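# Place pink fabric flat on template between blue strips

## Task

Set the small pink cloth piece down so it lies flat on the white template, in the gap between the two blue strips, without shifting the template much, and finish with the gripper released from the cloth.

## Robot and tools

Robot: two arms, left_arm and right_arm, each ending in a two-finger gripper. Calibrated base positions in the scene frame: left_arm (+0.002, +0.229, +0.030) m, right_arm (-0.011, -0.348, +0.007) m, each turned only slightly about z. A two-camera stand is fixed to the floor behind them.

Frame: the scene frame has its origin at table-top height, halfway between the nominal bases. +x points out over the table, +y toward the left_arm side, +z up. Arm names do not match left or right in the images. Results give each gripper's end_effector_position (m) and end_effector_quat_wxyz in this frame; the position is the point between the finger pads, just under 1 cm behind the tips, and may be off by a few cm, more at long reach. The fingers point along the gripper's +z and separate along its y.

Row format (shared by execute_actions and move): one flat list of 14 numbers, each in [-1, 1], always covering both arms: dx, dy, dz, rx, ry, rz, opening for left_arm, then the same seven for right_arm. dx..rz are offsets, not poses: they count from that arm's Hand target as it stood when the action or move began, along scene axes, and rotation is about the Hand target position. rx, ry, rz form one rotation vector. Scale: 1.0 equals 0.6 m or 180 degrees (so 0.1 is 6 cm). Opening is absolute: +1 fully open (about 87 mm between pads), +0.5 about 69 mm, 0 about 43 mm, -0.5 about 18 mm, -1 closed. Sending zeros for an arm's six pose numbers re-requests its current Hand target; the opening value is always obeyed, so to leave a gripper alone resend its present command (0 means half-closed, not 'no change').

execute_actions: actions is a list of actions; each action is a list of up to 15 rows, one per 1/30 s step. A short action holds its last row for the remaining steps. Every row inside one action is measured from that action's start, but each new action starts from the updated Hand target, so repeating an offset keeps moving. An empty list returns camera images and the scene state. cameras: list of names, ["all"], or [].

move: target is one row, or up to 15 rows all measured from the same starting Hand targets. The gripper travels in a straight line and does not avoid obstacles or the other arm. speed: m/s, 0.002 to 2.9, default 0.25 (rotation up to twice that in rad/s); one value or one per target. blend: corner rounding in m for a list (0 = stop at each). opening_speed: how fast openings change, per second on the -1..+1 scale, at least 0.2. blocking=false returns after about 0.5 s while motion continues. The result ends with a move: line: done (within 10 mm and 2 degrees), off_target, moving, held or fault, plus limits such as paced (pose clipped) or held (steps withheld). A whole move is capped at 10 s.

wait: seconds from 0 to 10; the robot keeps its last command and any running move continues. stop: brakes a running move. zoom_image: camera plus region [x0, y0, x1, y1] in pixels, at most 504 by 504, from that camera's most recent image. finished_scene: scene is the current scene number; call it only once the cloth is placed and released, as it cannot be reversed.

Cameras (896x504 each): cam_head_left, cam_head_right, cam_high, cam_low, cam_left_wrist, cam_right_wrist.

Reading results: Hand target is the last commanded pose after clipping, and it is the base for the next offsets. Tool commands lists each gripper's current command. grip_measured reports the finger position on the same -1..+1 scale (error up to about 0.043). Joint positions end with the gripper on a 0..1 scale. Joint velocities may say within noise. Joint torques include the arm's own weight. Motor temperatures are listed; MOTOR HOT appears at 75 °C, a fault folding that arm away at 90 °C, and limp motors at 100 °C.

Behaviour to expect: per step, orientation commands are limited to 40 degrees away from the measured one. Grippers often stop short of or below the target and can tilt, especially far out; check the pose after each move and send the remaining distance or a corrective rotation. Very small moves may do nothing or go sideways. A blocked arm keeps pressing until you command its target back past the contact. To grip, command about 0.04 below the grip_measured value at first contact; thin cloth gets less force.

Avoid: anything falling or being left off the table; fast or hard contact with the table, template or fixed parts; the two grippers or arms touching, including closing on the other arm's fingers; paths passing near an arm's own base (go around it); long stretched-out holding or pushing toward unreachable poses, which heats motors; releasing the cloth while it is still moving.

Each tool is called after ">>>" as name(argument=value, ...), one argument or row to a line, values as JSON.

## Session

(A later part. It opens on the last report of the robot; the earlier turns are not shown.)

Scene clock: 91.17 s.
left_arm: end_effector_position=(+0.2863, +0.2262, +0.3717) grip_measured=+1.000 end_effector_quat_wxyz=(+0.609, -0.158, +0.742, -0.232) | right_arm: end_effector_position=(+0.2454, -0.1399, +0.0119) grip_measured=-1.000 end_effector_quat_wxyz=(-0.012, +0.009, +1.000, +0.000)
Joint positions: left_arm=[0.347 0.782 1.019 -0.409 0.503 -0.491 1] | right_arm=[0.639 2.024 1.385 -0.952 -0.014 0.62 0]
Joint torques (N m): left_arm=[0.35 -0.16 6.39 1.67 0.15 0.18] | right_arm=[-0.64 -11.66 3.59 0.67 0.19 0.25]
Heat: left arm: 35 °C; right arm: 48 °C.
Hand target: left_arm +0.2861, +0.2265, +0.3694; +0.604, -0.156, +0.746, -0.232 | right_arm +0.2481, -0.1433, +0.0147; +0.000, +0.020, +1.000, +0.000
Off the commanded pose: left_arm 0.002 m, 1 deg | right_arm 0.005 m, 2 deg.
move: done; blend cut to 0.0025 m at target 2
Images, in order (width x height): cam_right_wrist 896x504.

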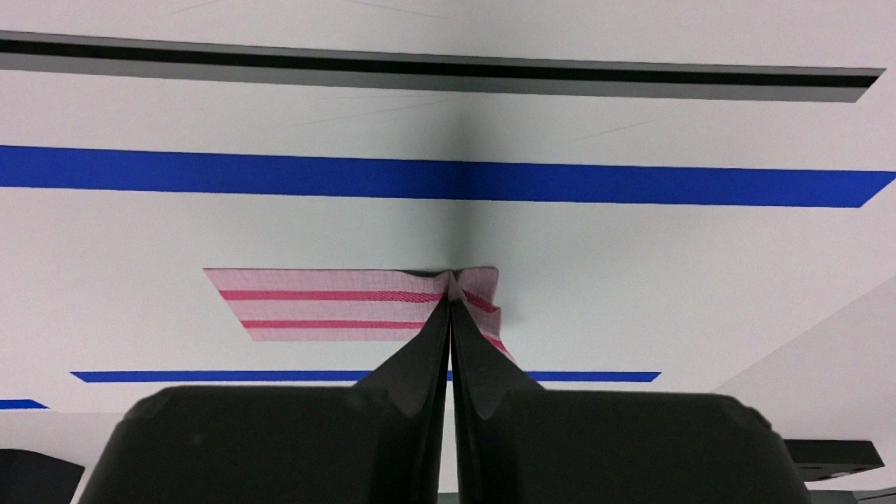

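>>> move(
  target=[
    [0,0,0,0,0,0,1,0,0,0.007,0,0,0,-1],
    [0,0,0,0,0,0,1,0,0,0.007,0,0,0,-0.4],
  ],
  cameras=["cam_right_wrist"],
  speed=0.04,
  opening_speed=0.5,
)

Scene clock: 95.07 s.
left_arm: end_effector_position=(+0.2863, +0.2262, +0.3717) grip_measured=+1.000 end_effector_quat_wxyz=(+0.609, -0.158, +0.742, -0.232) | right_arm: end_effector_position=(+0.2451, -0.1410, +0.0121) grip_measured=-0.400 end_effector_quat_wxyz=(-0.014, +0.011, +1.000, -0.001)
Joint positions: left_arm=[0.347 0.782 1.019 -0.409 0.503 -0.491 1] | right_arm=[0.637 2.023 1.385 -0.956 -0.014 0.621 0.3]
Joint torques (N m): left_arm=[0.35 -0.16 6.38 1.67 0.15 0.18] | right_arm=[-0.49 -12.21 4.42 0.53 0.2 0.26]
Heat: left arm: 36 °C; right arm: 49 °C.
Hand target: left_arm +0.2861, +0.2265, +0.3694; +0.604, -0.156, +0.746, -0.232 | right_arm +0.2481, -0.1433, +0.0189; +0.000, +0.020, +1.000, +0.000
Off the commanded pose: left_arm 0.002 m, 1 deg | right_arm 0.008 m, 2 deg.
move: done
Images, in order (width x height): cam_right_wrist 896x504.

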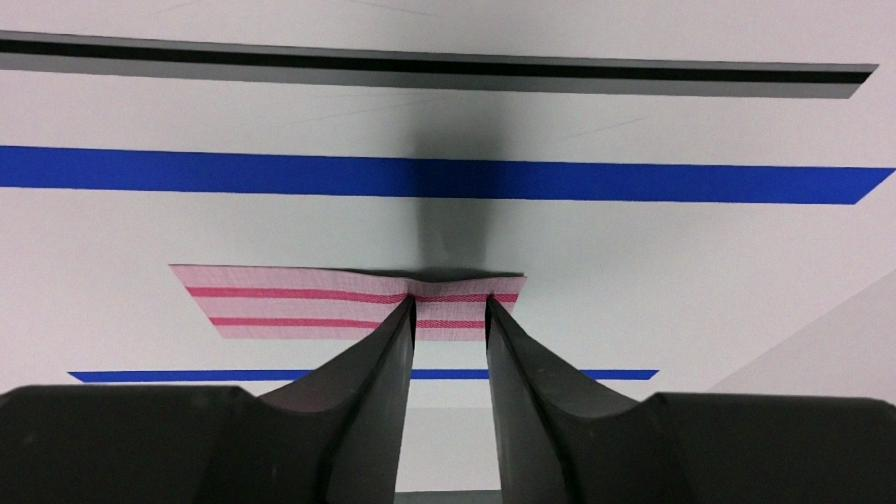

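>>> move(
  target=[
    [0,0,0,0,0,0,1,0,0,0.04,0,0,0,-0.4],
    [0,0,0,0,0,0,1,-0.03,0.0,0.2,0,0,0.0,-0.4],
  ],
  cameras=["cam_right_wrist","cam_head_right"],
  speed=[0.05,0.2],
)

>>> zoom_image(
  camera="cam_right_wrist",
  region=[200, 0, 600, 230],
)

Scene clock: 99.17 s.
left_arm: end_effector_position=(+0.2863, +0.2262, +0.3717) grip_measured=+1.000 end_effector_quat_wxyz=(+0.609, -0.158, +0.742, -0.232) | right_arm: end_effector_position=(+0.2300, -0.1434, +0.1256) grip_measured=-0.400 end_effector_quat_wxyz=(-0.014, +0.016, +1.000, -0.001)
Joint positions: left_arm=[0.347 0.782 1.019 -0.409 0.503 -0.491 1] | right_arm=[0.654 1.886 1.653 -1.362 -0.014 0.649 0.3]
Joint torques (N m): left_arm=[0.34 -0.16 6.39 1.67 0.15 0.18] | right_arm=[0.42 -10.92 8.13 0.2 0.19 0.29]
Motor temperatures (°C): left_arm=[30 31 36 34 30 27 31] | right_arm=[29 50 37 29 26 28 27]
Heat: left arm: 36 °C; right arm: 50 °C.
Hand target: left_arm +0.2861, +0.2265, +0.3694; +0.604, -0.156, +0.746, -0.232 | right_arm +0.2301, -0.1433, +0.1389; +0.000, +0.020, +1.000, +0.000
Off the commanded pose: left_arm 0.002 m, 1 deg | right_arm 0.013 m, 2 deg.
move: off_target (right_arm)
Images, in order (width x height): cam_head_right 896x504, cam_right_wrist 896x504.

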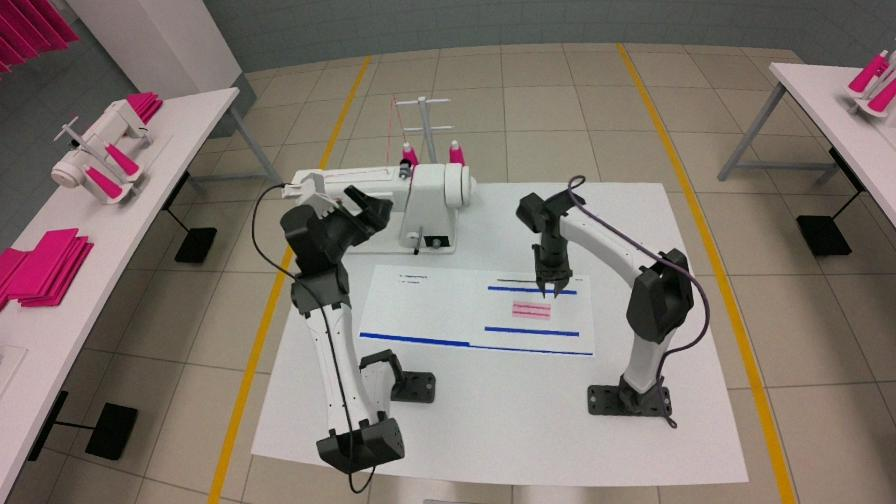

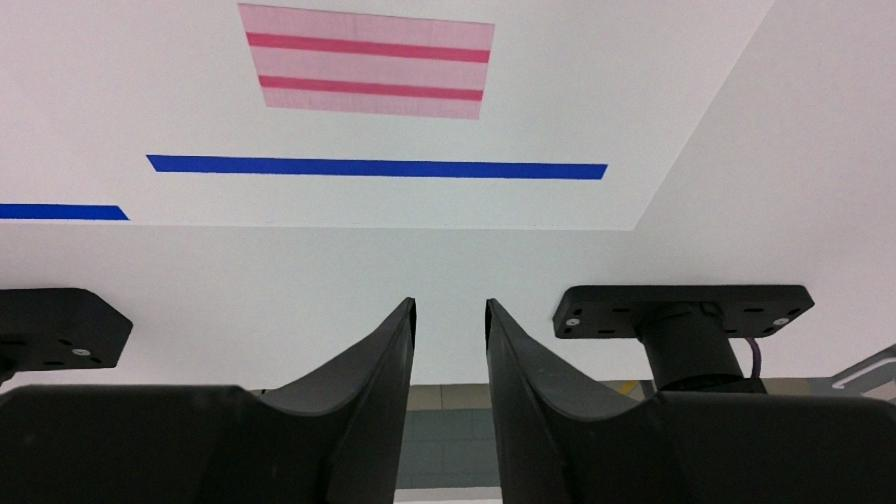

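Scaled by 1.260 from the camera's 896x504 image, which has a finer 1280x720 frame.

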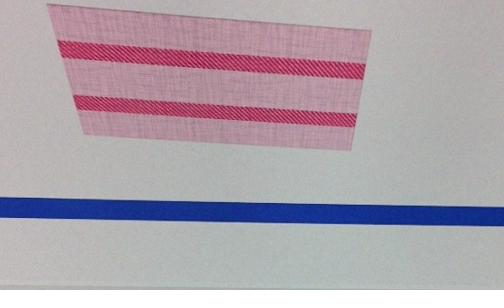

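Flat, centered between the strips, parallel, and the template has not moved.

>>> finished_scene(
  scene=2,
)

The scene is finished: the task was done.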